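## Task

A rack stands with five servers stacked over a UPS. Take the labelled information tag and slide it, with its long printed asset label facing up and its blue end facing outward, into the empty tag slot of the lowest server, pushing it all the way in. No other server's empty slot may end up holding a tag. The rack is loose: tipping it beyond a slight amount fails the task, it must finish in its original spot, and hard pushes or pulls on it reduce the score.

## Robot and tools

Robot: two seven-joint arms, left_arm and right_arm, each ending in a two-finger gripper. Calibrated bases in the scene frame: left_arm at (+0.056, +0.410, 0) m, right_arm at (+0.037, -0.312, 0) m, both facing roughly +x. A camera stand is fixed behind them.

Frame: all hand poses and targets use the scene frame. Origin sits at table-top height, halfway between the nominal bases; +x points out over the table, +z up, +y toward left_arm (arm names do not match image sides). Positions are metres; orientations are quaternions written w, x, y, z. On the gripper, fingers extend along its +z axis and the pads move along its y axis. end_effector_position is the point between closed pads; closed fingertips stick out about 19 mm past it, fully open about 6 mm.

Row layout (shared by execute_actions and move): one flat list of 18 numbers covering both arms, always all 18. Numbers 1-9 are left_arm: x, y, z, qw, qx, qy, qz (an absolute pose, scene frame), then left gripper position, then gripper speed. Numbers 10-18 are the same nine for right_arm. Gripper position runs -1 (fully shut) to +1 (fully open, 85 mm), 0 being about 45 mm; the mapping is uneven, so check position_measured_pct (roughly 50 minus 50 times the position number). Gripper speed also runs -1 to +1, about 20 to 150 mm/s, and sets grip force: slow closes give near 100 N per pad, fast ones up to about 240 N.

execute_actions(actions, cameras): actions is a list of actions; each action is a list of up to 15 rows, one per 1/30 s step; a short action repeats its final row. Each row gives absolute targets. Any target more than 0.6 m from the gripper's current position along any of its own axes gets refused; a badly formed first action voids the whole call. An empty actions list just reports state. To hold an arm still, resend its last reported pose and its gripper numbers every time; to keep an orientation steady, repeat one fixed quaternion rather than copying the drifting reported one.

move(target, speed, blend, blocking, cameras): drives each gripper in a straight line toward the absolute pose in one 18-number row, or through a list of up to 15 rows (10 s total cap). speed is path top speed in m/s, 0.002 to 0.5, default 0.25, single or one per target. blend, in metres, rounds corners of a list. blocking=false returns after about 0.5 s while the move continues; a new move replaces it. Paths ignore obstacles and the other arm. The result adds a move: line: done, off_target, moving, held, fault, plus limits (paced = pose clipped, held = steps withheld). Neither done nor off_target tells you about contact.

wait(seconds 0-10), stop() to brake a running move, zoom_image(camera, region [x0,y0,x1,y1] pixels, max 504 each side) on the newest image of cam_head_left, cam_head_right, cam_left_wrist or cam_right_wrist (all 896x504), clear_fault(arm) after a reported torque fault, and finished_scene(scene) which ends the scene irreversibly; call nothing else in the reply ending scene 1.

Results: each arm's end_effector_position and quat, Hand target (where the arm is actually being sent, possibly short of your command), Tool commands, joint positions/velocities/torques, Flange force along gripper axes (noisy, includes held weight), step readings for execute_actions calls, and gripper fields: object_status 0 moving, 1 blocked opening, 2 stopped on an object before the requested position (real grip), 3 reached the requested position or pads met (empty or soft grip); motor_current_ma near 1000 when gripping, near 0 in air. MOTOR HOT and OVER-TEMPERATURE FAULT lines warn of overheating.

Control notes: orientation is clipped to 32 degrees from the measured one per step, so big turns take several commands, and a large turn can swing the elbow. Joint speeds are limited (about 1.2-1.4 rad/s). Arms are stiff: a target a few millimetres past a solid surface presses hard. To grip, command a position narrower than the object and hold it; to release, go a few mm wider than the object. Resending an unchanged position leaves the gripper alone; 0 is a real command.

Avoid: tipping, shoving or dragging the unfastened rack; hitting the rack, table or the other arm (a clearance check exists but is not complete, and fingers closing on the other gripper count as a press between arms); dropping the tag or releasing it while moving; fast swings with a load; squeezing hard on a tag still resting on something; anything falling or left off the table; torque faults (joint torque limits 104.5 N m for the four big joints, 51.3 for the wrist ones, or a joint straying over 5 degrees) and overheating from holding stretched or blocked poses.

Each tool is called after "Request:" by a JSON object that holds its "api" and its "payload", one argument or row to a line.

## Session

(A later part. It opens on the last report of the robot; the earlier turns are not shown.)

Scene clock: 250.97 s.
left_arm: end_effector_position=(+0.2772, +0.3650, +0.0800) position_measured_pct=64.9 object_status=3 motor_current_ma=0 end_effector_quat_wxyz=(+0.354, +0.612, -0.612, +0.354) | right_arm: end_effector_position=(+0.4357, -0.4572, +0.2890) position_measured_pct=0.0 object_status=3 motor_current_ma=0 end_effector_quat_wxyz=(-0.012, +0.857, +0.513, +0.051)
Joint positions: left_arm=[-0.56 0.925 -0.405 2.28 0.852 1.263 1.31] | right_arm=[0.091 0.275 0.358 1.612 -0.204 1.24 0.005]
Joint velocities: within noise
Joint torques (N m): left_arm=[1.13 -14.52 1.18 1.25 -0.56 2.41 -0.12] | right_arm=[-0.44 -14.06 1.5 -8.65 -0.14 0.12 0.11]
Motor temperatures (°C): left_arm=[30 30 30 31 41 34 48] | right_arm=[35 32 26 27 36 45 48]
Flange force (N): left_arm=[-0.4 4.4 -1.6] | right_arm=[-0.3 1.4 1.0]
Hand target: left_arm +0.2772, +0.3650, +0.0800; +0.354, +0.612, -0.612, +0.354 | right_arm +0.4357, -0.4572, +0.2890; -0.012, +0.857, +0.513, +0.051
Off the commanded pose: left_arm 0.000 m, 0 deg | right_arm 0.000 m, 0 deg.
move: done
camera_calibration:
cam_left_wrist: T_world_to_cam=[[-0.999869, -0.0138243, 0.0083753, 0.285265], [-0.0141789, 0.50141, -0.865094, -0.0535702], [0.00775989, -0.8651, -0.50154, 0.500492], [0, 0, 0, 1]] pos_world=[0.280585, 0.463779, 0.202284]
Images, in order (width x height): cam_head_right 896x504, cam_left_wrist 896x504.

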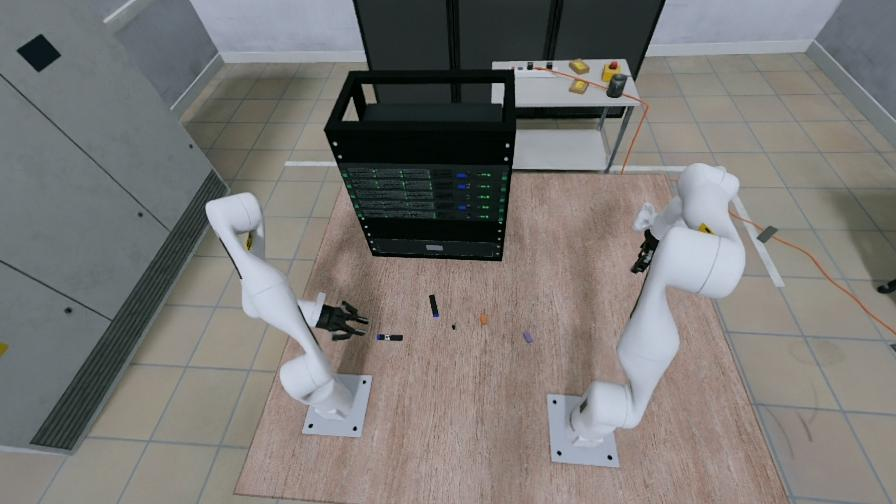

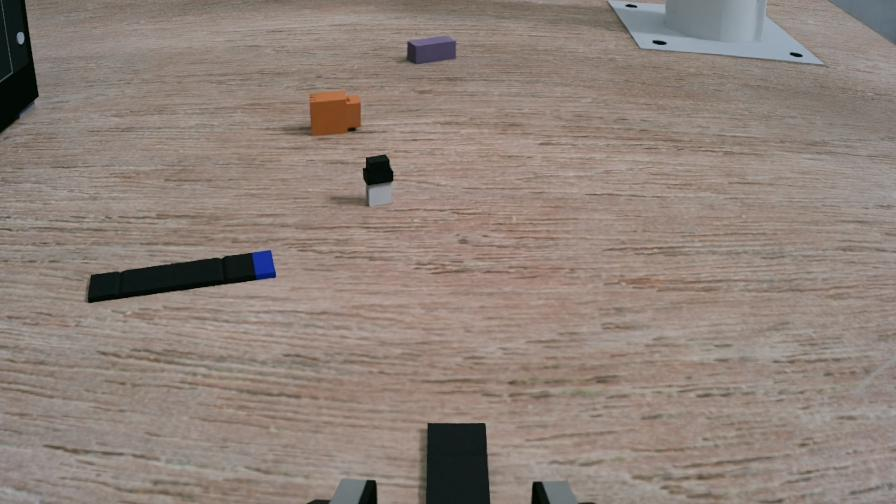

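Request:
{"api": "move", "payload": {
  "target": [
    [0.2772,0.300,0.14,0,0.7071,-0.7071,0,-0.3,1,0.4357,-0.4572,0.2890,-0.012,0.857,0.513,0.051,1,1],
    [0.2772,0.272,0.05,0,0.7071,-0.7071,0,-0.3,1,0.4357,-0.4572,0.2890,-0.012,0.857,0.513,0.051,1,1]
  ],
  "cameras": ["cam_left_wrist","cam_head_right"]
}}

Request:
{"api": "zoom_image", "payload": {
  "camera": "cam_head_right",
  "region": [320, 300, 440, 370]
}}

Scene clock: 285.80 s.
left_arm: end_effector_position=(+0.2772, +0.2720, +0.0500) position_measured_pct=64.9 object_status=3 motor_current_ma=0 end_effector_quat_wxyz=(+0.000, +0.707, -0.707, +0.000) | right_arm: end_effector_position=(+0.4357, -0.4572, +0.2890) position_measured_pct=0.0 object_status=3 motor_current_ma=0 end_effector_quat_wxyz=(-0.012, +0.857, +0.513, +0.051)
Joint positions: left_arm=[0.691 0.451 -0.284 2.436 0.432 0.296 3.152] | right_arm=[0.091 0.275 0.358 1.612 -0.204 1.24 0.005]
Joint velocities: within noise
Joint torques (N m): left_arm=[1.11 -11.51 0.71 -3.34 0.09 0.04 -0.14] | right_arm=[-0.5 -14.06 1.48 -8.68 -0.12 0.17 0.07]
Motor temperatures (°C): left_arm=[30 30 30 31 41 34 48] | right_arm=[35 32 26 27 36 45 48]
Flange force (N): left_arm=[-4.3 0.0 0.2] | right_arm=[-0.5 1.4 1.3]
Hand target: left_arm +0.2772, +0.2720, +0.0500; +0.000, +0.707, -0.707, +0.000 | right_arm +0.4357, -0.4572, +0.2890; -0.012, +0.857, +0.513, +0.051
Off the commanded pose: left_arm 0.000 m, 0 deg | right_arm 0.000 m, 0 deg.
move: done
camera_calibration:
cam_left_wrist: T_world_to_cam=[[-0.999869, -0.0141633, -0.00788716, 0.28515], [-0.0141783, 0.999898, 0.00184979, -0.211794], [0.00786015, 0.00196137, -0.999967, 0.19404], [0, 0, 0, 1]] pos_world=[0.280585, 0.21543, 0.196674]
Images, in order (width x height): cam_head_right 896x504, cam_left_wrist 896x504.

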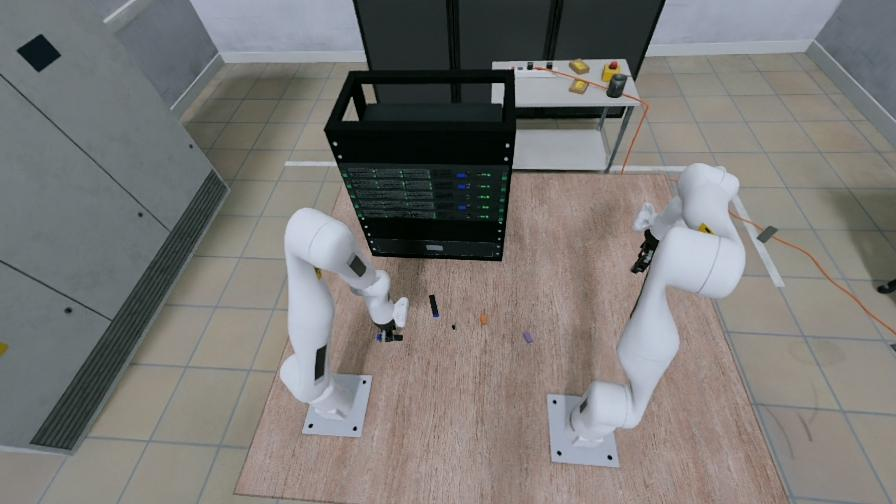

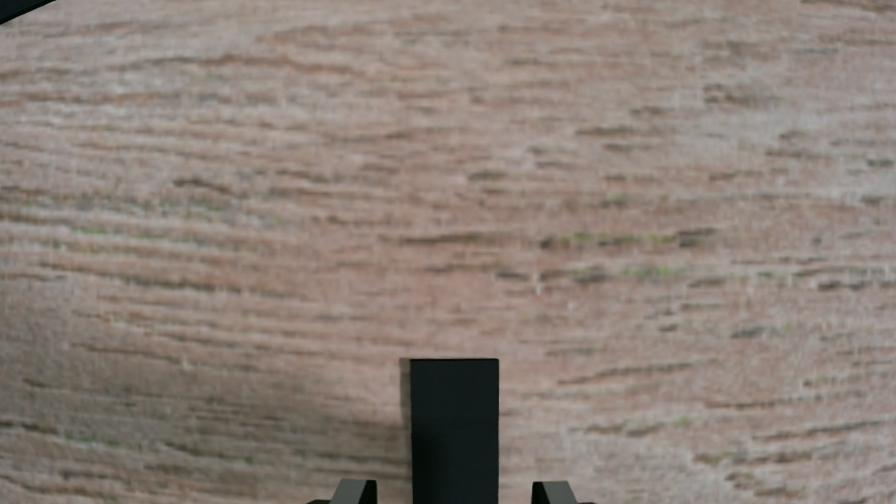

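Scaled by 4.200.

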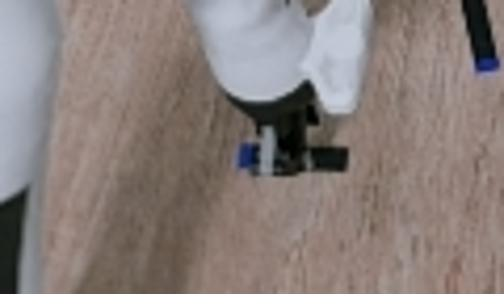

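Request:
{"api": "move", "payload": {
  "target": [0.2772,0.272,0.0235,0,0.7071,-0.7071,0,-0.3,1,0.4357,-0.4572,0.2890,-0.012,0.857,0.513,0.051,1,1],
  "cameras": [],
  "speed": 0.05
}}

Request:
{"api": "move", "payload": {
  "target": [0.2772,0.272,0.0205,0,0.7071,-0.7071,0,-0.3,1,0.4357,-0.4572,0.2890,-0.012,0.857,0.513,0.051,1,1],
  "cameras": [],
  "speed": 0.02
}}

Request:
{"api": "move", "payload": {
  "target": [0.2772,0.272,0.0192,0,0.7071,-0.7071,0,-0.3,1,0.4357,-0.4572,0.2890,-0.012,0.857,0.513,0.051,1,1],
  "cameras": ["cam_left_wrist"],
  "speed": 0.02
}}

Scene clock: 298.73 s.
left_arm: end_effector_position=(+0.2772, +0.2720, +0.0235) position_measured_pct=64.9 object_status=3 motor_current_ma=0 end_effector_quat_wxyz=(+0.000, +0.707, -0.707, +0.000) | right_arm: end_effector_position=(+0.4357, -0.4572, +0.2890) position_measured_pct=0.0 object_status=3 motor_current_ma=0 end_effector_quat_wxyz=(-0.012, +0.857, +0.513, +0.051)
Joint positions: left_arm=[0.59 0.54 -0.159 2.46 0.507 0.169 3.086] | right_arm=[0.091 0.275 0.358 1.612 -0.204 1.24 0.005]
Joint velocities: within noise
Joint torques (N m): left_arm=[1.13 -12.24 1.02 -2.24 0.1 0.04 -0.13] | right_arm=[-0.44 -14.13 1.52 -8.68 -0.15 0.16 0.05]
Motor temperatures (°C): left_arm=[30 30 30 31 41 34 48] | right_arm=[35 32 26 27 36 45 48]
Flange force (N): left_arm=[-4.4 -0.4 -0.1] | right_arm=[-0.4 1.5 1.3]
Hand target: left_arm +0.2772, +0.2720, +0.0235; +0.000, +0.707, -0.707, +0.000 | right_arm +0.4357, -0.4572, +0.2890; -0.012, +0.857, +0.513, +0.051
Off the commanded pose: left_arm 0.000 m, 0 deg | right_arm 0.000 m, 0 deg.
move: done
No camera images: "cameras" was empty.

Scene clock: 299.43 s.
left_arm: end_effector_position=(+0.2772, +0.2720, +0.0205) position_measured_pct=64.9 object_status=3 motor_current_ma=0 end_effector_quat_wxyz=(+0.000, +0.707, -0.707, +0.000) | right_arm: end_effector_position=(+0.4357, -0.4572, +0.2890) position_measured_pct=0.0 object_status=3 motor_current_ma=0 end_effector_quat_wxyz=(-0.012, +0.857, +0.513, +0.051)
Joint positions: left_arm=[0.578 0.55 -0.144 2.462 0.513 0.153 3.081] | right_arm=[0.091 0.275 0.358 1.612 -0.204 1.24 0.005]
Joint velocities: within noise
Joint torques (N m): left_arm=[1.12 -12.31 1.11 -2.11 0.1 0.02 -0.11] | right_arm=[-0.43 -14.04 1.39 -8.65 -0.09 0.2 0.06]
Motor temperatures (°C): left_arm=[30 30 30 31 41 34 48] | right_arm=[35 32 26 27 36 45 48]
Flange force (N): left_arm=[-4.3 -0.5 -0.5] | right_arm=[-0.5 1.4 1.3]
Hand target: left_arm +0.2772, +0.2720, +0.0205; +0.000, +0.707, -0.707, +0.000 | right_arm +0.4357, -0.4572, +0.2890; -0.012, +0.857, +0.513, +0.051
Off the commanded pose: left_arm 0.000 m, 0 deg | right_arm 0.000 m, 0 deg.
move: done
No camera images: "cameras" was empty.

Scene clock: 300.13 s.
left_arm: end_effector_position=(+0.2772, +0.2720, +0.0192) position_measured_pct=64.9 object_status=3 motor_current_ma=0 end_effector_quat_wxyz=(+0.000, +0.707, -0.707, +0.000) | right_arm: end_effector_position=(+0.4357, -0.4572, +0.2890) position_measured_pct=0.0 object_status=3 motor_current_ma=0 end_effector_quat_wxyz=(-0.012, +0.857, +0.513, +0.051)
Joint positions: left_arm=[0.573 0.555 -0.137 2.463 0.515 0.147 3.079] | right_arm=[0.091 0.275 0.358 1.612 -0.204 1.24 0.005]
Joint velocities: within noise
Joint torques (N m): left_arm=[1.34 -6.62 1.71 -3.27 0.19 -0.37 -0.17] | right_arm=[-0.41 -14.06 1.52 -8.67 -0.14 0.17 0.07]
Motor temperatures (°C): left_arm=[30 30 30 31 41 34 48] | right_arm=[35 32 26 27 36 45 48]
Flange force (N): left_arm=[-7.4 3.1 -24.5] | right_arm=[-0.3 1.3 1.2]
Hand target: left_arm +0.2772, +0.2720, +0.0192; +0.000, +0.707, -0.707, +0.000 | right_arm +0.4357, -0.4572, +0.2890; -0.012, +0.857, +0.513, +0.051
Off the commanded pose: left_arm 0.000 m, 0 deg | right_arm 0.000 m, 0 deg.
move: done
camera_calibration:
cam_left_wrist: T_world_to_cam=[[-0.999867, -0.0142641, -0.00788641, 0.284929], [-0.0142783, 0.999897, 0.00174894, -0.211692], [0.00786065, 0.00186132, -0.999967, 0.163362], [0, 0, 0, 1]] pos_world=[0.280585, 0.21543, 0.165974]
Images, in order (width x height): cam_left_wrist 896x504.

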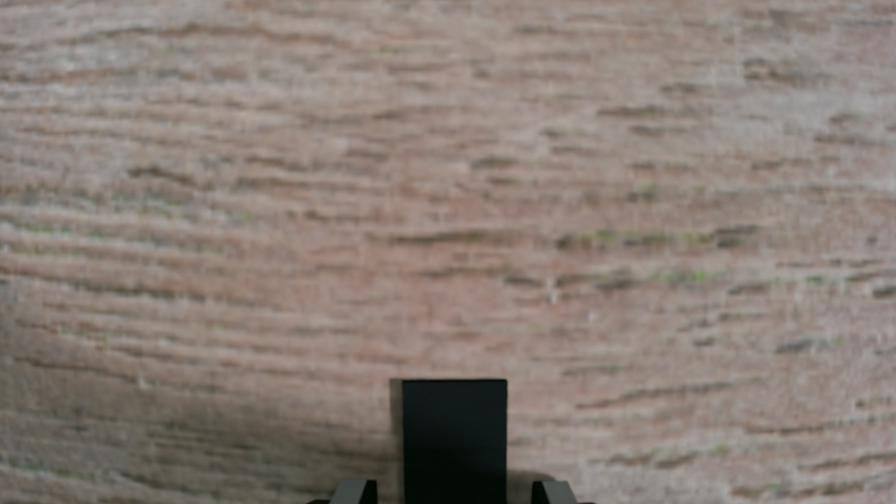

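Request:
{"api": "move", "payload": {
  "target": [0.2772,0.272,0.0212,0,0.7071,-0.7071,0,-0.3,1,0.4357,-0.4572,0.2890,-0.012,0.857,0.513,0.051,1,1],
  "cameras": [],
  "speed": 0.02
}}

Request:
{"api": "move", "payload": {
  "target": [0.2772,0.272,0.0212,0,0.7071,-0.7071,0,-0.75,-1,0.4357,-0.4572,0.2890,-0.012,0.857,0.513,0.051,1,1],
  "cameras": ["cam_left_wrist"],
  "speed": 0.02
}}

Scene clock: 309.93 s.
left_arm: end_effector_position=(+0.2772, +0.2720, +0.0212) position_measured_pct=64.9 object_status=3 motor_current_ma=0 end_effector_quat_wxyz=(+0.000, +0.707, -0.707, +0.000) | right_arm: end_effector_position=(+0.4357, -0.4572, +0.2890) position_measured_pct=0.0 object_status=3 motor_current_ma=0 end_effector_quat_wxyz=(-0.012, +0.857, +0.513, +0.051)
Joint positions: left_arm=[0.581 0.548 -0.147 2.461 0.512 0.157 3.082] | right_arm=[0.091 0.275 0.358 1.612 -0.204 1.24 0.005]
Joint velocities: within noise
Joint torques (N m): left_arm=[1.1 -12.3 1.05 -2.15 0.1 0.05 -0.09] | right_arm=[-0.43 -14.07 1.41 -8.69 -0.1 0.18 0.04]
Motor temperatures (°C): left_arm=[30 30 30 31 41 34 48] | right_arm=[34 32 26 27 36 45 48]
Flange force (N): left_arm=[-4.4 -0.4 -0.1] | right_arm=[-0.5 1.4 1.3]
Hand target: left_arm +0.2772, +0.2720, +0.0212; +0.000, +0.707, -0.707, +0.000 | right_arm +0.4357, -0.4572, +0.2890; -0.012, +0.857, +0.513, +0.051
Off the commanded pose: left_arm 0.000 m, 0 deg | right_arm 0.000 m, 0 deg.
move: done
No camera images: "cameras" was empty.

Scene clock: 311.10 s.
left_arm: end_effector_position=(+0.2772, +0.2720, +0.0212) position_measured_pct=79.7 object_status=0 motor_current_ma=1000 end_effector_quat_wxyz=(+0.000, +0.707, -0.707, +0.000) | right_arm: end_effector_position=(+0.4357, -0.4572, +0.2890) position_measured_pct=0.0 object_status=3 motor_current_ma=0 end_effector_quat_wxyz=(-0.012, +0.857, +0.513, +0.051)
Joint positions: left_arm=[0.581 0.548 -0.148 2.461 0.512 0.157 3.082] | right_arm=[0.091 0.275 0.358 1.612 -0.204 1.24 0.005]
Joint velocities: within noise
Joint torques (N m): left_arm=[1.49 -7.85 1.73 -3.97 0.26 -0.9 -0.14] | right_arm=[-0.43 -14.05 1.49 -8.68 -0.14 0.18 0.02]
Motor temperatures (°C): left_arm=[30 30 30 31 41 34 48] | right_arm=[34 32 26 27 36 45 48]
Flange force (N): left_arm=[-8.0 2.9 -21.7] | right_arm=[-0.5 1.3 1.3]
Hand target: left_arm +0.2772, +0.2720, +0.0212; +0.000, +0.707, -0.707, +0.000 | right_arm +0.4357, -0.4572, +0.2890; -0.012, +0.857, +0.513, +0.051
Off the commanded pose: left_arm 0.000 m, 0 deg | right_arm 0.000 m, 0 deg.
move: done
camera_calibration:
cam_left_wrist: T_world_to_cam=[[-0.999867, -0.0142641, -0.00788641, 0.284945], [-0.0142783, 0.999897, 0.00174894, -0.211696], [0.00786065, 0.00186132, -0.999967, 0.165362], [0, 0, 0, 1]] pos_world=[0.280585, 0.21543, 0.167974]
Images, in order (width x height): cam_left_wrist 896x504.

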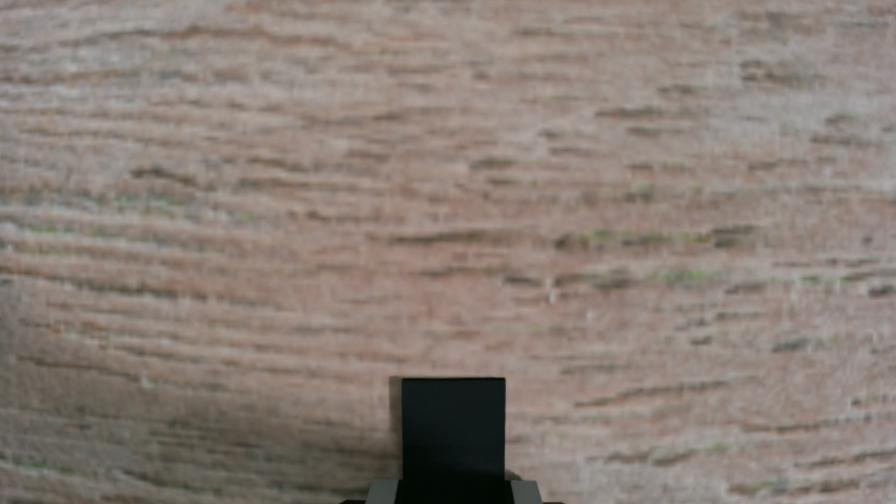

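Request:
{"api": "move", "payload": {
  "target": [0.2772,0.272,0.06,0,0.7071,-0.7071,0,-0.75,-1,0.4357,-0.4572,0.2890,-0.012,0.857,0.513,0.051,1,1],
  "cameras": ["cam_left_wrist","cam_head_right"],
  "speed": 0.05
}}

Request:
{"api": "zoom_image", "payload": {
  "camera": "cam_head_right",
  "region": [320, 300, 440, 370]
}}

Scene clock: 318.00 s.
left_arm: end_effector_position=(+0.2772, +0.2720, +0.0600) position_measured_pct=79.7 object_status=2 motor_current_ma=1000 end_effector_quat_wxyz=(+0.000, +0.707, -0.707, +0.000) | right_arm: end_effector_position=(+0.4357, -0.4572, +0.2890) position_measured_pct=0.0 object_status=3 motor_current_ma=0 end_effector_quat_wxyz=(-0.012, +0.857, +0.513, +0.051)
Joint positions: left_arm=[0.727 0.419 -0.327 2.425 0.401 0.342 3.18] | right_arm=[0.091 0.275 0.358 1.612 -0.204 1.24 0.005]
Joint velocities: within noise
Joint torques (N m): left_arm=[1.16 -11.22 0.67 -3.76 0.12 0 -0.12] | right_arm=[-0.49 -14.07 1.5 -8.71 -0.13 0.18 0.06]
Motor temperatures (°C): left_arm=[30 30 30 31 41 34 48] | right_arm=[34 32 26 27 36 45 48]
Flange force (N): left_arm=[-4.6 -0.1 0.2] | right_arm=[-0.5 1.3 1.4]
Hand target: left_arm +0.2772, +0.2720, +0.0600; +0.000, +0.707, -0.707, +0.000 | right_arm +0.4357, -0.4572, +0.2890; -0.012, +0.857, +0.513, +0.051
Off the commanded pose: left_arm 0.000 m, 0 deg | right_arm 0.000 m, 0 deg.
move: done
camera_calibration:
cam_left_wrist: T_world_to_cam=[[-0.999869, -0.014164, -0.00778717, 0.285209], [-0.0141788, 0.999898, 0.00185121, -0.211812], [0.00776015, 0.00196138, -0.999968, 0.204068], [0, 0, 0, 1]] pos_world=[0.280585, 0.21543, 0.206674]
Images, in order (width x height): cam_head_right 896x504, cam_left_wrist 896x504.

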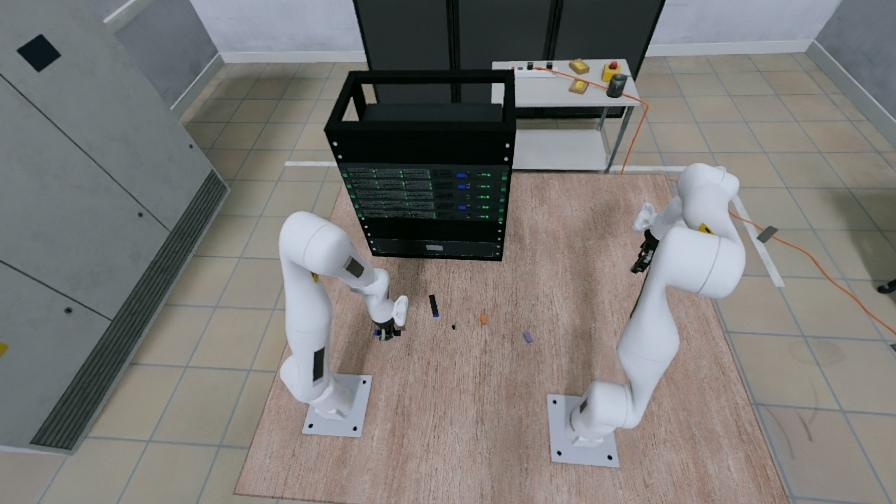

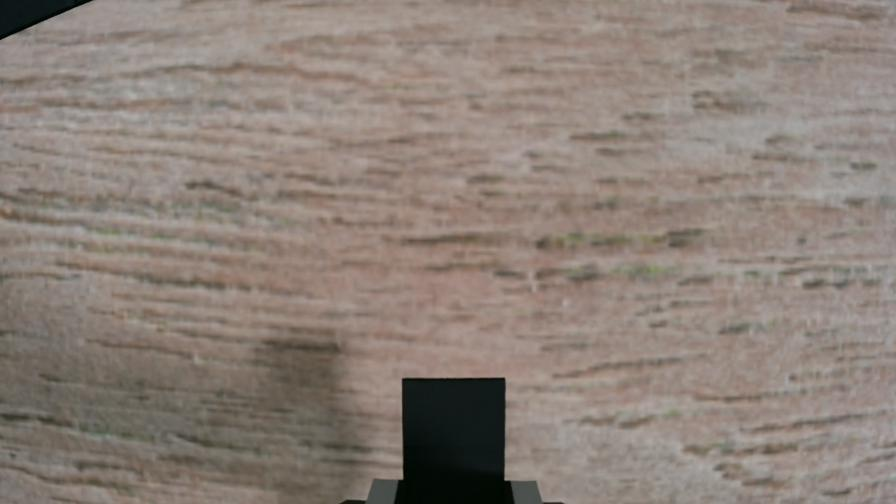

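Scaled by 4.200.

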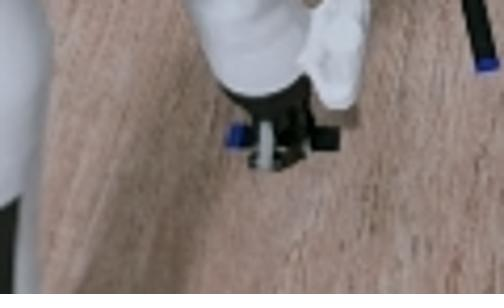

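Request:
{"api": "move", "payload": {
  "target": [
    [0.30,0.25,0.22,0,0.9239,-0.3827,0,-0.75,-1,0.4,-0.35,0.32,-0.012,0.857,0.513,0.051,0,1],
    [0.42,0.08,0.36,0,0.9659,0.2588,0,-0.75,-1,0.26,-0.12,0.341,0.6124,-0.6124,0.3536,-0.3536,0,1]
  ],
  "speed": 0.2
}}

Scene clock: 362.57 s.
left_arm: end_effector_position=(+0.4200, +0.0800, +0.3600) position_measured_pct=79.7 object_status=2 motor_current_ma=1000 end_effector_quat_wxyz=(+0.000, +0.966, +0.259, +0.000) | right_arm: end_effector_position=(+0.2597, -0.1192, +0.3418) position_measured_pct=49.8 object_status=3 motor_current_ma=0 end_effector_quat_wxyz=(-0.431, +0.642, -0.504, +0.384)
Joint positions: left_arm=[1.121 0.519 -0.802 1.105 0.366 1.653 5.649] | right_arm=[0.664 -1.468 -0.59 2.581 -1.294 0.865 -2.423]
Joint velocities: within noise
Joint torques (N m): left_arm=[1.09 -17.9 -1.46 -9.55 0.04 -0.02 -0.13] | right_arm=[-0.44 10.24 4.75 -8.58 -1.09 -2.03 0.08]
Motor temperatures (°C): left_arm=[30 30 30 31 40 34 48] | right_arm=[34 32 26 27 36 44 48]
Flange force (N): left_arm=[1.3 -2.4 2.6] | right_arm=[-0.5 0.2 4.1]
Hand target: left_arm +0.4200, +0.0800, +0.3600; +0.000, +0.966, +0.259, +0.000 | right_arm +0.2597, -0.1192, +0.3418; -0.431, +0.642, -0.504, +0.384
Off the commanded pose: left_arm 0.000 m, 0 deg | right_arm 0.001 m, 28 deg.
joint sent to its limit (right arm) — joint 4 (elbow), upper limit, where the elbow is as bent as it goes. The joint targets are off in orientation, not in position.
move: off_target (right_arm); limits=paced
camera_calibration:
cam_left_wrist: T_world_to_cam=[[0.51217, -0.858849, -0.00782707, -0.139784], [-0.858866, -0.512197, 0.00179779, 0.457391], [-0.00555303, 0.00580163, -0.999968, 0.508607], [0, 0, 0, 1]] pos_world=[0.467255, 0.11127, 0.506674]
cam_right_wrist: T_world_to_cam=[[-0.297235, -0.0938104, -0.950185, 0.39389], [-0.214651, 0.976253, -0.0292372, 0.236584], [0.930363, 0.195268, -0.310313, 0.0376212], [0, 0, 0, 1]] pos_world=[0.13286, -0.201362, 0.392859]

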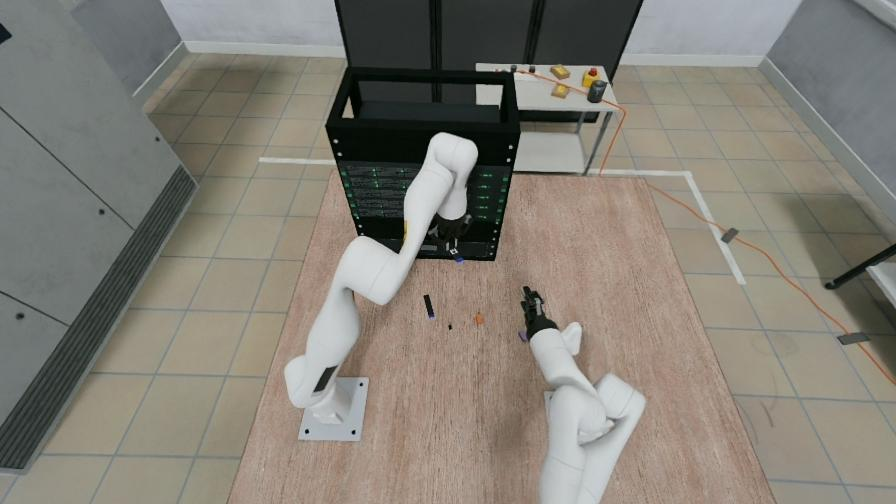

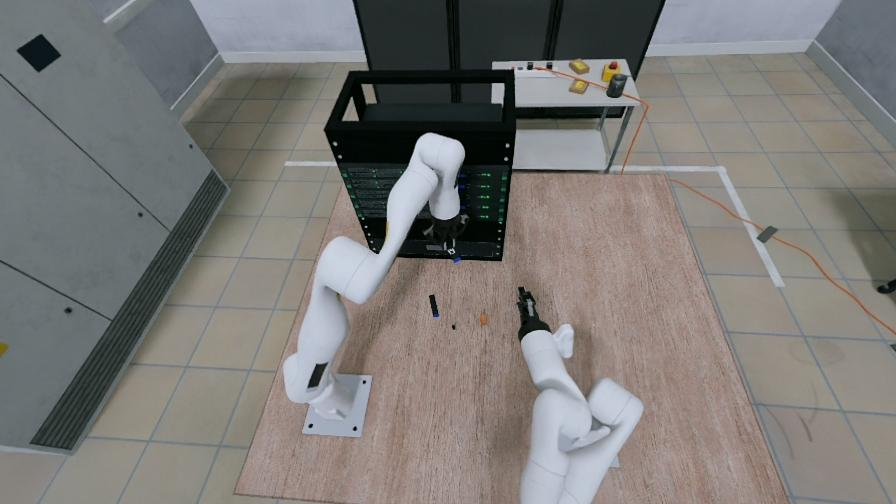

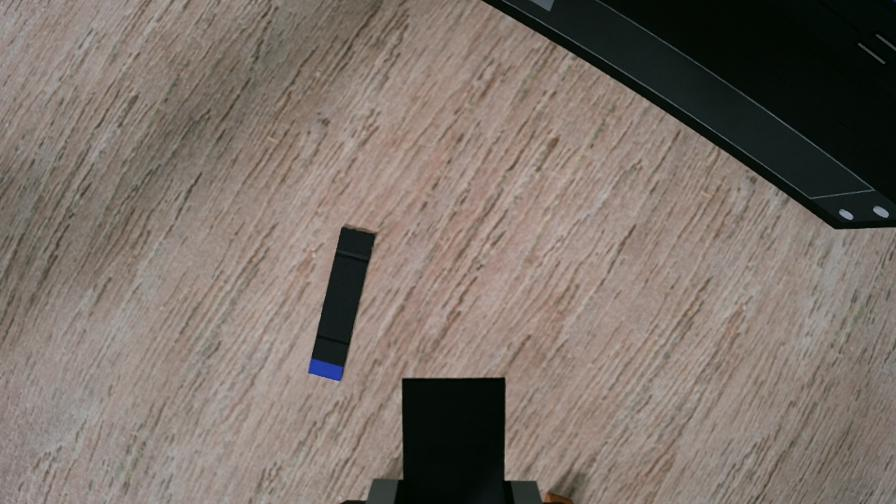

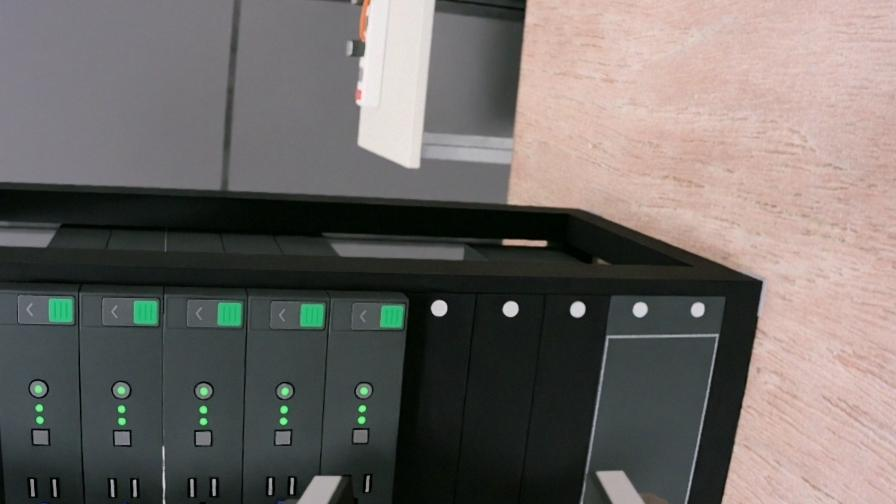

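Request:
{"api": "move", "payload": {
  "target": [0.45,0.14,0.36,0,0.7934,0.6088,0,-0.75,-1,0.40,-0.28,0.341,0.7011,-0.7011,0.0923,-0.0923,0,1],
  "speed": 0.2
}}

Scene clock: 390.87 s.
left_arm: end_effector_position=(+0.4500, +0.1400, +0.3600) position_measured_pct=79.7 object_status=2 motor_current_ma=1000 end_effector_quat_wxyz=(+0.000, +0.793, +0.609, +0.000) | right_arm: end_effector_position=(+0.4000, -0.2800, +0.3410) position_measured_pct=49.8 object_status=3 motor_current_ma=0 end_effector_quat_wxyz=(+0.701, -0.701, +0.092, -0.092)
Joint positions: left_arm=[1.091 0.533 -0.993 1.156 0.441 1.665 6.226] | right_arm=[0.472 0.663 0.319 2.053 -1.213 1.929 -0.339]
Joint velocities: within noise
Joint torques (N m): left_arm=[1.08 -16.97 -2.07 -9.22 0.05 0 -0.13] | right_arm=[-0.43 -15.7 0.56 -2.82 -0.74 3.09 0.12]
Motor temperatures (°C): left_arm=[30 30 30 31 40 34 48] | right_arm=[34 32 26 27 36 45 48]
Flange force (N): left_arm=[2.4 -0.9 2.3] | right_arm=[0.1 1.6 0.3]
Hand target: left_arm +0.4500, +0.1400, +0.3600; +0.000, +0.793, +0.609, +0.000 | right_arm +0.4000, -0.2800, +0.3410; +0.701, -0.701, +0.092, -0.092
Off the commanded pose: left_arm 0.000 m, 0 deg | right_arm 0.000 m, 0 deg.
move: done
camera_calibration:
cam_left_wrist: T_world_to_cam=[[0.969486, -0.24502, -0.00788586, -0.395377], [-0.245013, -0.969518, 0.00185805, 0.301674], [-0.00810074, 0.000130782, -0.999967, 0.51037], [0, 0, 0, 1]] pos_world=[0.461361, 0.195536, 0.506674]
cam_right_wrist: T_world_to_cam=[[-0.0157715, 0.0304555, -0.999412, 0.358737], [-0.972483, 0.231892, 0.0224131, 0.50069], [0.232438, 0.972265, 0.0259602, 0.320286], [0, 0, 0, 1]] pos_world=[0.418124, -0.438434, 0.338989]

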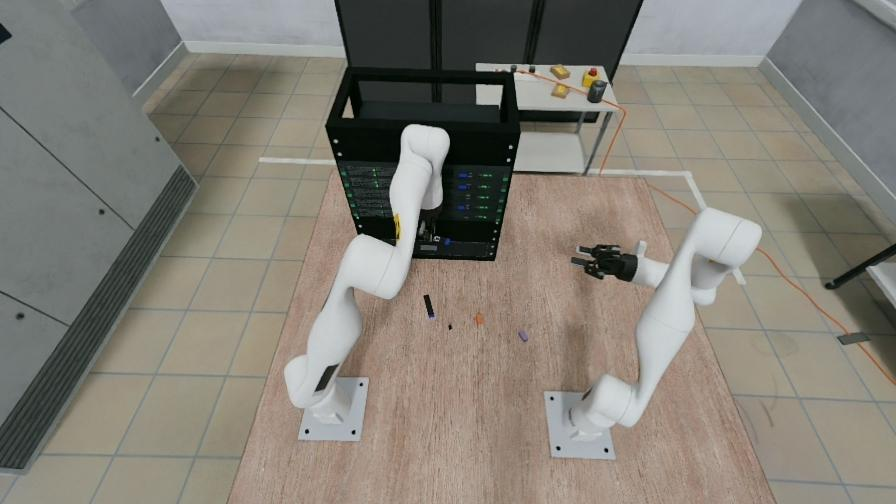

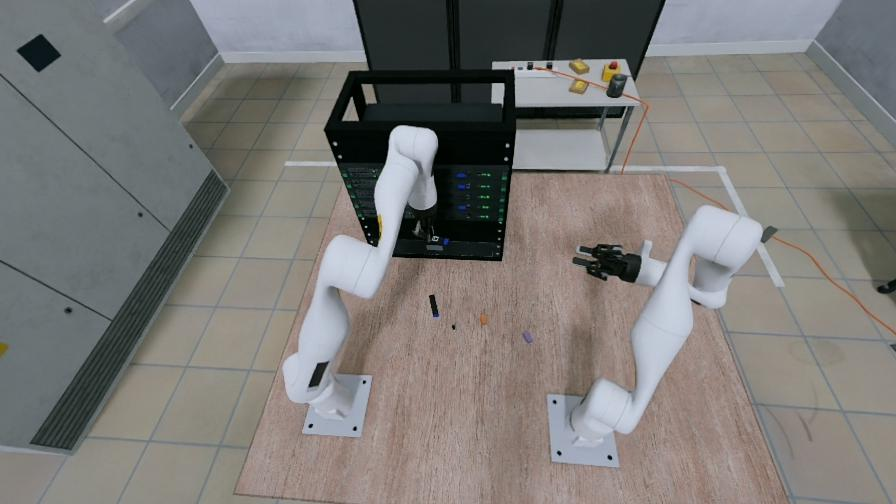

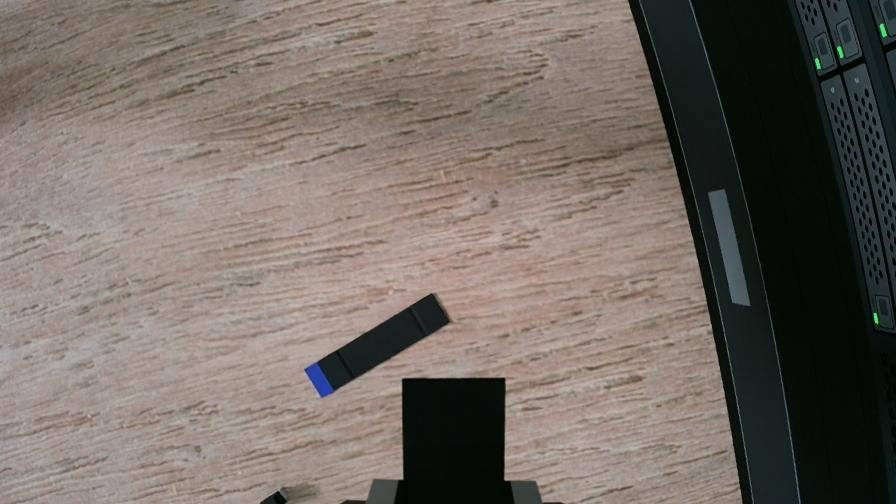

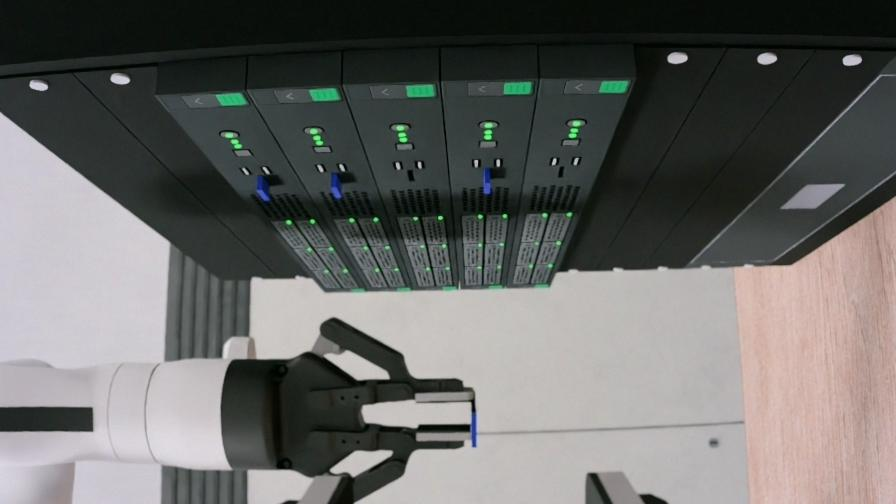

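Request:
{"api": "zoom_image", "payload": {
  "camera": "cam_right_wrist",
  "region": [380, 80, 640, 230]
}}

Request:
{"api": "zoom_image", "payload": {
  "camera": "cam_right_wrist",
  "region": [380, 330, 660, 504]
}}

Scaled by 1.938 from the camera's 896x504 image, which has a finer 1280x720 frame.

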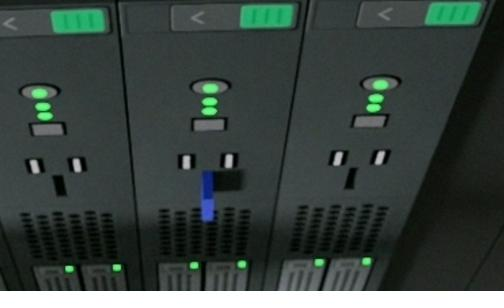

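Scaled by 1.800 from the camera's 896x504 image, which has a finer 1280x720 frame.

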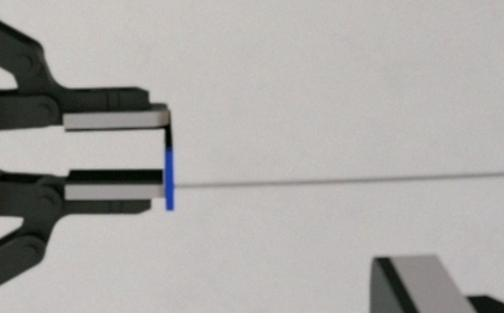

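Request:
{"api": "move", "payload": {
  "target": [0.45,0.14,0.36,0,0.7934,0.6088,0,-0.75,-1,0.415,0.002,0.340,0.7011,-0.7011,0.0923,-0.0923,0,1],
  "speed": 0.2,
  "cameras": ["cam_right_wrist","cam_head_right"]
}}

Request:
{"api": "zoom_image", "payload": {
  "camera": "cam_right_wrist",
  "region": [280, 330, 660, 504]
}}

Scene clock: 415.13 s.
left_arm: end_effector_position=(+0.4500, +0.1400, +0.3600) position_measured_pct=79.7 object_status=2 motor_current_ma=1000 end_effector_quat_wxyz=(+0.000, +0.793, +0.609, +0.000) | right_arm: end_effector_position=(+0.4150, +0.0020, +0.3400) position_measured_pct=49.8 object_status=3 motor_current_ma=0 end_effector_quat_wxyz=(+0.701, -0.701, +0.092, -0.092)
Joint positions: left_arm=[1.091 0.533 -0.993 1.156 0.441 1.665 6.226] | right_arm=[-0.16 0.547 0.048 2.343 -1.947 1.5 -0.243]
Joint velocities: within noise
Joint torques (N m): left_arm=[1.11 -17 -2.06 -9.23 0.03 0.02 -0.11] | right_arm=[-0.43 -14.49 -0.33 -3.58 -0.54 3.18 0.15]
Motor temperatures (°C): left_arm=[30 30 30 31 40 34 48] | right_arm=[34 32 26 27 36 45 48]
Flange force (N): left_arm=[2.4 -0.8 2.4] | right_arm=[-0.1 1.0 0.6]
Hand target: left_arm +0.4500, +0.1400, +0.3600; +0.000, +0.793, +0.609, +0.000 | right_arm +0.4150, +0.0020, +0.3400; +0.701, -0.701, +0.092, -0.092
Off the commanded pose: left_arm 0.000 m, 0 deg | right_arm 0.000 m, 0 deg.
move: done
camera_calibration:
cam_right_wrist: T_world_to_cam=[[-0.0157715, 0.0304555, -0.999412, 0.349387], [-0.972483, 0.231892, 0.0224131, 0.450004], [0.232438, 0.972265, 0.0259602, 0.0426236], [0, 0, 0, 1]] pos_world=[0.433224, -0.156434, 0.337989]
Images, in order (width x height): cam_head_right 896x504, cam_right_wrist 896x504.

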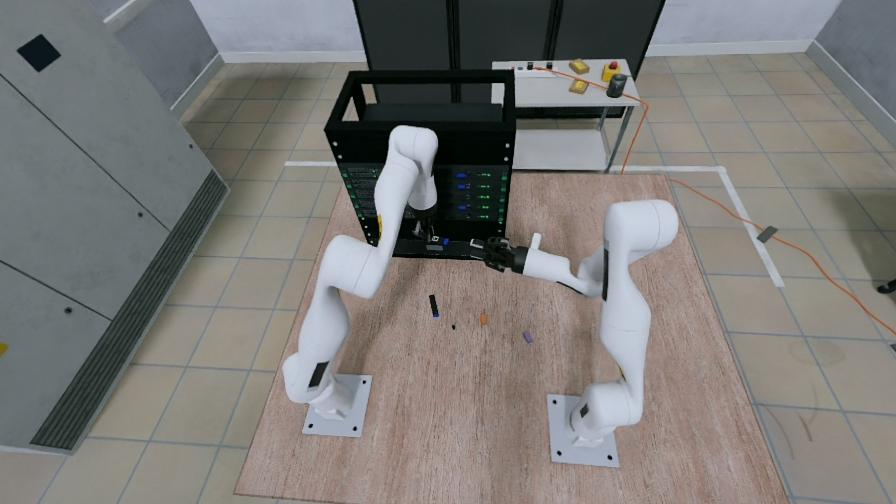

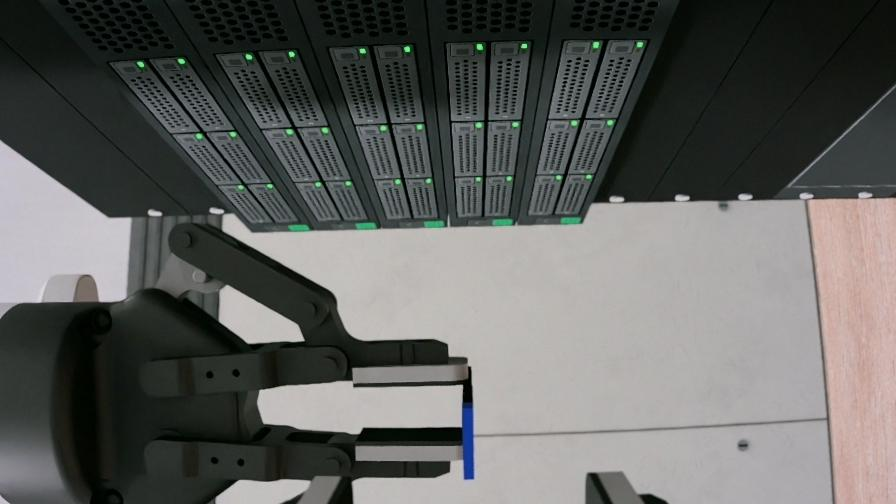

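Scaled by 1.326 from the camera's 896x504 image, which has a finer 1280x720 frame.

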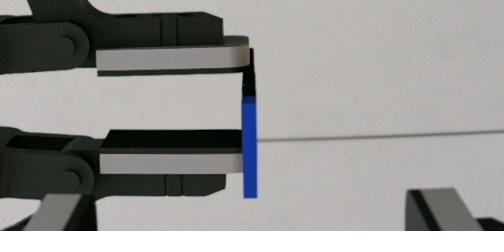

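Request:
{"api": "move", "payload": {
  "target": [0.45,0.14,0.36,0,0.7934,0.6088,0,-0.75,-1,0.436,0.080,0.340,0.7011,-0.7011,0.0923,-0.0923,0,1],
  "speed": 0.08,
  "cameras": ["cam_right_wrist","cam_head_right"]
}}

Request:
{"api": "zoom_image", "payload": {
  "camera": "cam_right_wrist",
  "region": [280, 330, 660, 504]
}}

Request:
{"api": "zoom_image", "payload": {
  "camera": "cam_head_right",
  "region": [390, 190, 530, 290]
}}

Scene clock: 429.93 s.
left_arm: end_effector_position=(+0.4500, +0.1400, +0.3600) position_measured_pct=79.7 object_status=2 motor_current_ma=1000 end_effector_quat_wxyz=(+0.000, +0.793, +0.609, +0.000) | right_arm: end_effector_position=(+0.4360, +0.0800, +0.3400) position_measured_pct=49.8 object_status=3 motor_current_ma=0 end_effector_quat_wxyz=(+0.701, -0.701, +0.092, -0.092)
Joint positions: left_arm=[1.091 0.533 -0.993 1.156 0.441 1.665 6.226] | right_arm=[-0.33 0.576 -0.026 2.235 -2.157 1.371 -0.265]
Joint velocities: within noise
Joint torques (N m): left_arm=[1.11 -17 -2.1 -9.25 0.03 0 -0.11] | right_arm=[-0.38 -16.17 -0.56 -4.77 -0.55 3.16 0.1]
Motor temperatures (°C): left_arm=[30 31 30 31 40 34 48] | right_arm=[34 32 26 27 36 45 48]
Flange force (N): left_arm=[2.5 -0.8 2.4] | right_arm=[0.0 0.9 0.7]
Hand target: left_arm +0.4500, +0.1400, +0.3600; +0.000, +0.793, +0.609, +0.000 | right_arm +0.4360, +0.0800, +0.3400; +0.701, -0.701, +0.092, -0.092
Off the commanded pose: left_arm 0.000 m, 0 deg | right_arm 0.000 m, 0 deg.
move: done
camera_calibration:
cam_right_wrist: T_world_to_cam=[[-0.0156773, 0.0304321, -0.999414, 0.347299], [-0.972485, 0.231895, 0.0223161, 0.452372], [0.232438, 0.972265, 0.0259593, -0.0380939], [0, 0, 0, 1]] pos_world=[0.454224, -0.0784344, 0.337989]
Images, in order (width x height): cam_head_right 896x504, cam_right_wrist 896x504.

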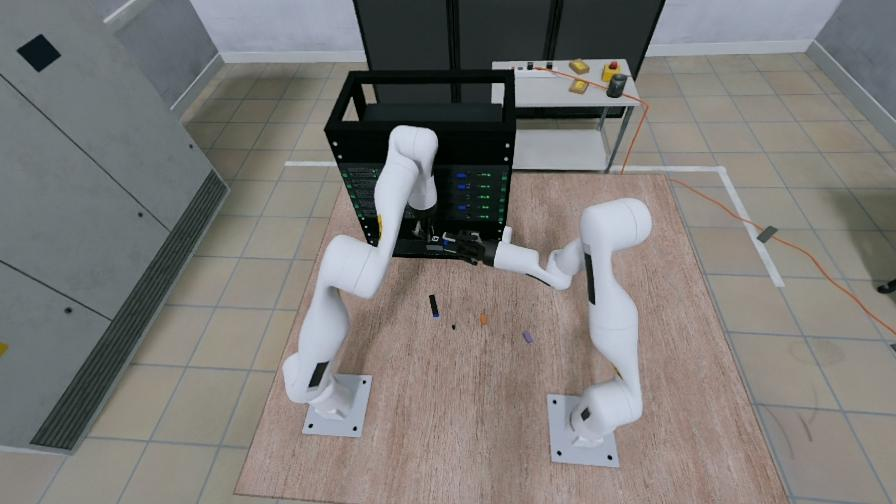

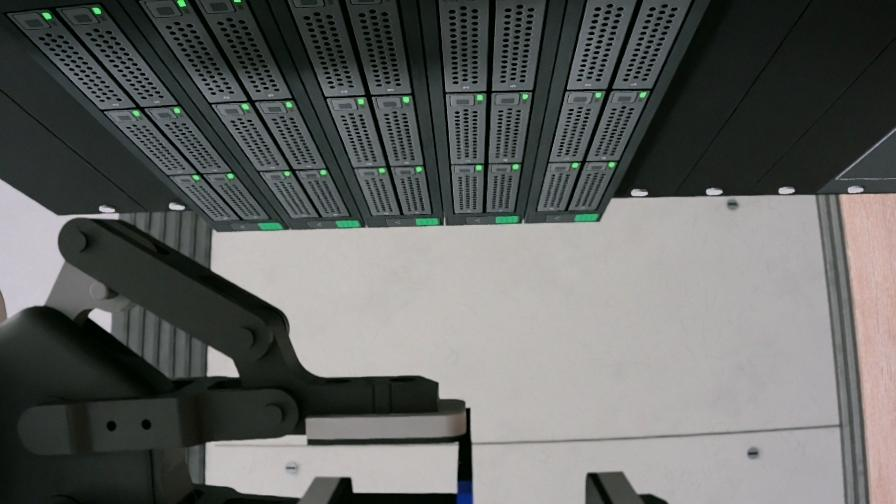

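Scaled by 1.326 from the camera's 896x504 image, which has a finer 1280x720 frame.

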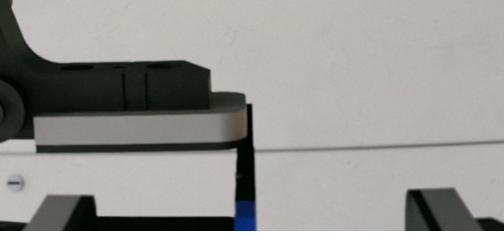

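Scaled by 3.600.

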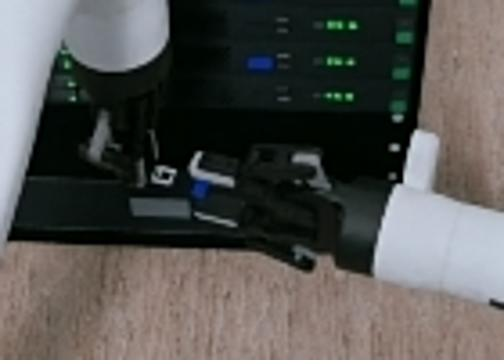

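Request:
{"api": "move", "payload": {
  "target": [0.45,0.14,0.36,0,0.7934,0.6088,0,-0.75,-1,0.436,0.080,0.3406,0.7011,-0.7011,0.0923,-0.0923,-1,-1],
  "speed": 0.08,
  "cameras": ["cam_right_wrist","cam_head_right"]
}}

Request:
{"api": "zoom_image", "payload": {
  "camera": "cam_head_right",
  "region": [390, 190, 530, 290]
}}

Scene clock: 439.00 s.
left_arm: end_effector_position=(+0.4500, +0.1400, +0.3600) position_measured_pct=79.7 object_status=2 motor_current_ma=1000 end_effector_quat_wxyz=(+0.000, +0.793, +0.609, +0.000) | right_arm: end_effector_position=(+0.4360, +0.0800, +0.3406) position_measured_pct=96.5 object_status=0 motor_current_ma=1000 end_effector_quat_wxyz=(+0.701, -0.701, +0.092, -0.092)
Joint positions: left_arm=[1.091 0.533 -0.993 1.156 0.441 1.665 6.226] | right_arm=[-0.33 0.574 -0.026 2.235 -2.156 1.37 -0.267]
Joint velocities: within noise
Joint torques (N m): left_arm=[1.81 -17.37 -1.67 -9.83 0.61 -0.05 -0.09] | right_arm=[-1.19 -15.52 -0.89 -4.7 -0.29 2.75 0.17]
Motor temperatures (°C): left_arm=[30 31 30 31 40 34 48] | right_arm=[34 32 26 27 36 45 48]
Flange force (N): left_arm=[4.2 -1.2 3.6] | right_arm=[0.4 -0.3 -1.3]
Hand target: left_arm +0.4500, +0.1400, +0.3600; +0.000, +0.793, +0.609, +0.000 | right_arm +0.4360, +0.0800, +0.3406; +0.701, -0.701, +0.092, -0.092
Off the commanded pose: left_arm 0.000 m, 0 deg | right_arm 0.000 m, 0 deg.
move: done
camera_calibration:
cam_right_wrist: T_world_to_cam=[[-0.0156773, 0.0304321, -0.999414, 0.347896], [-0.972485, 0.231895, 0.0223161, 0.452335], [0.232438, 0.972265, 0.0259593, -0.0382067], [0, 0, 0, 1]] pos_world=[0.454224, -0.0783344, 0.338589]
Images, in order (width x height): cam_head_right 896x504, cam_right_wrist 896x504.

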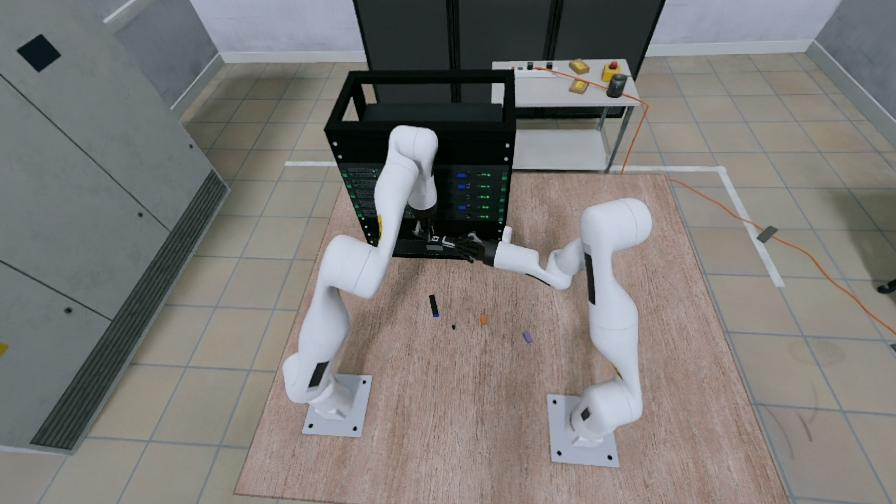

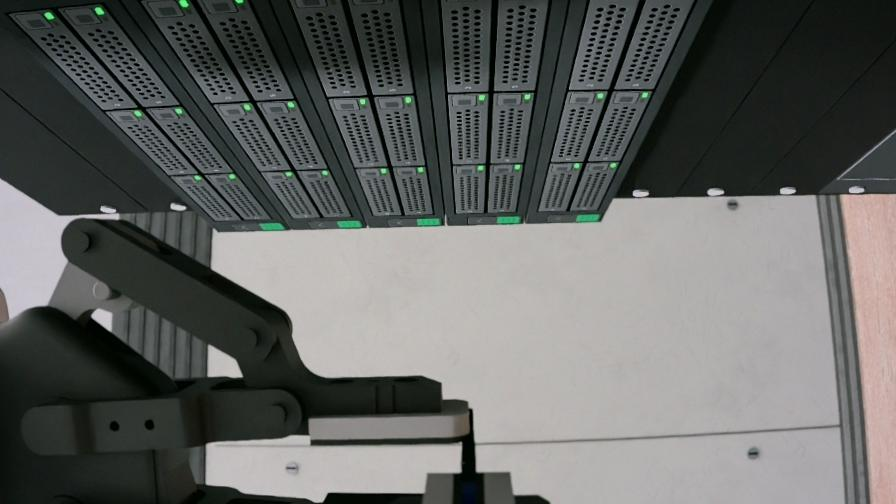

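Scaled by 3.600.

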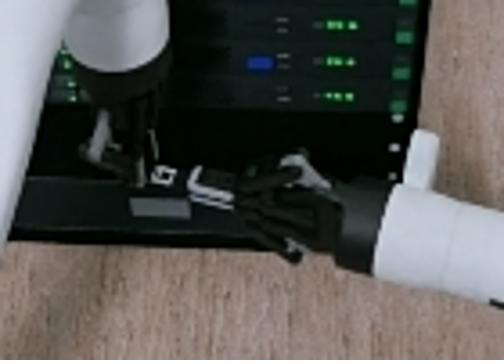

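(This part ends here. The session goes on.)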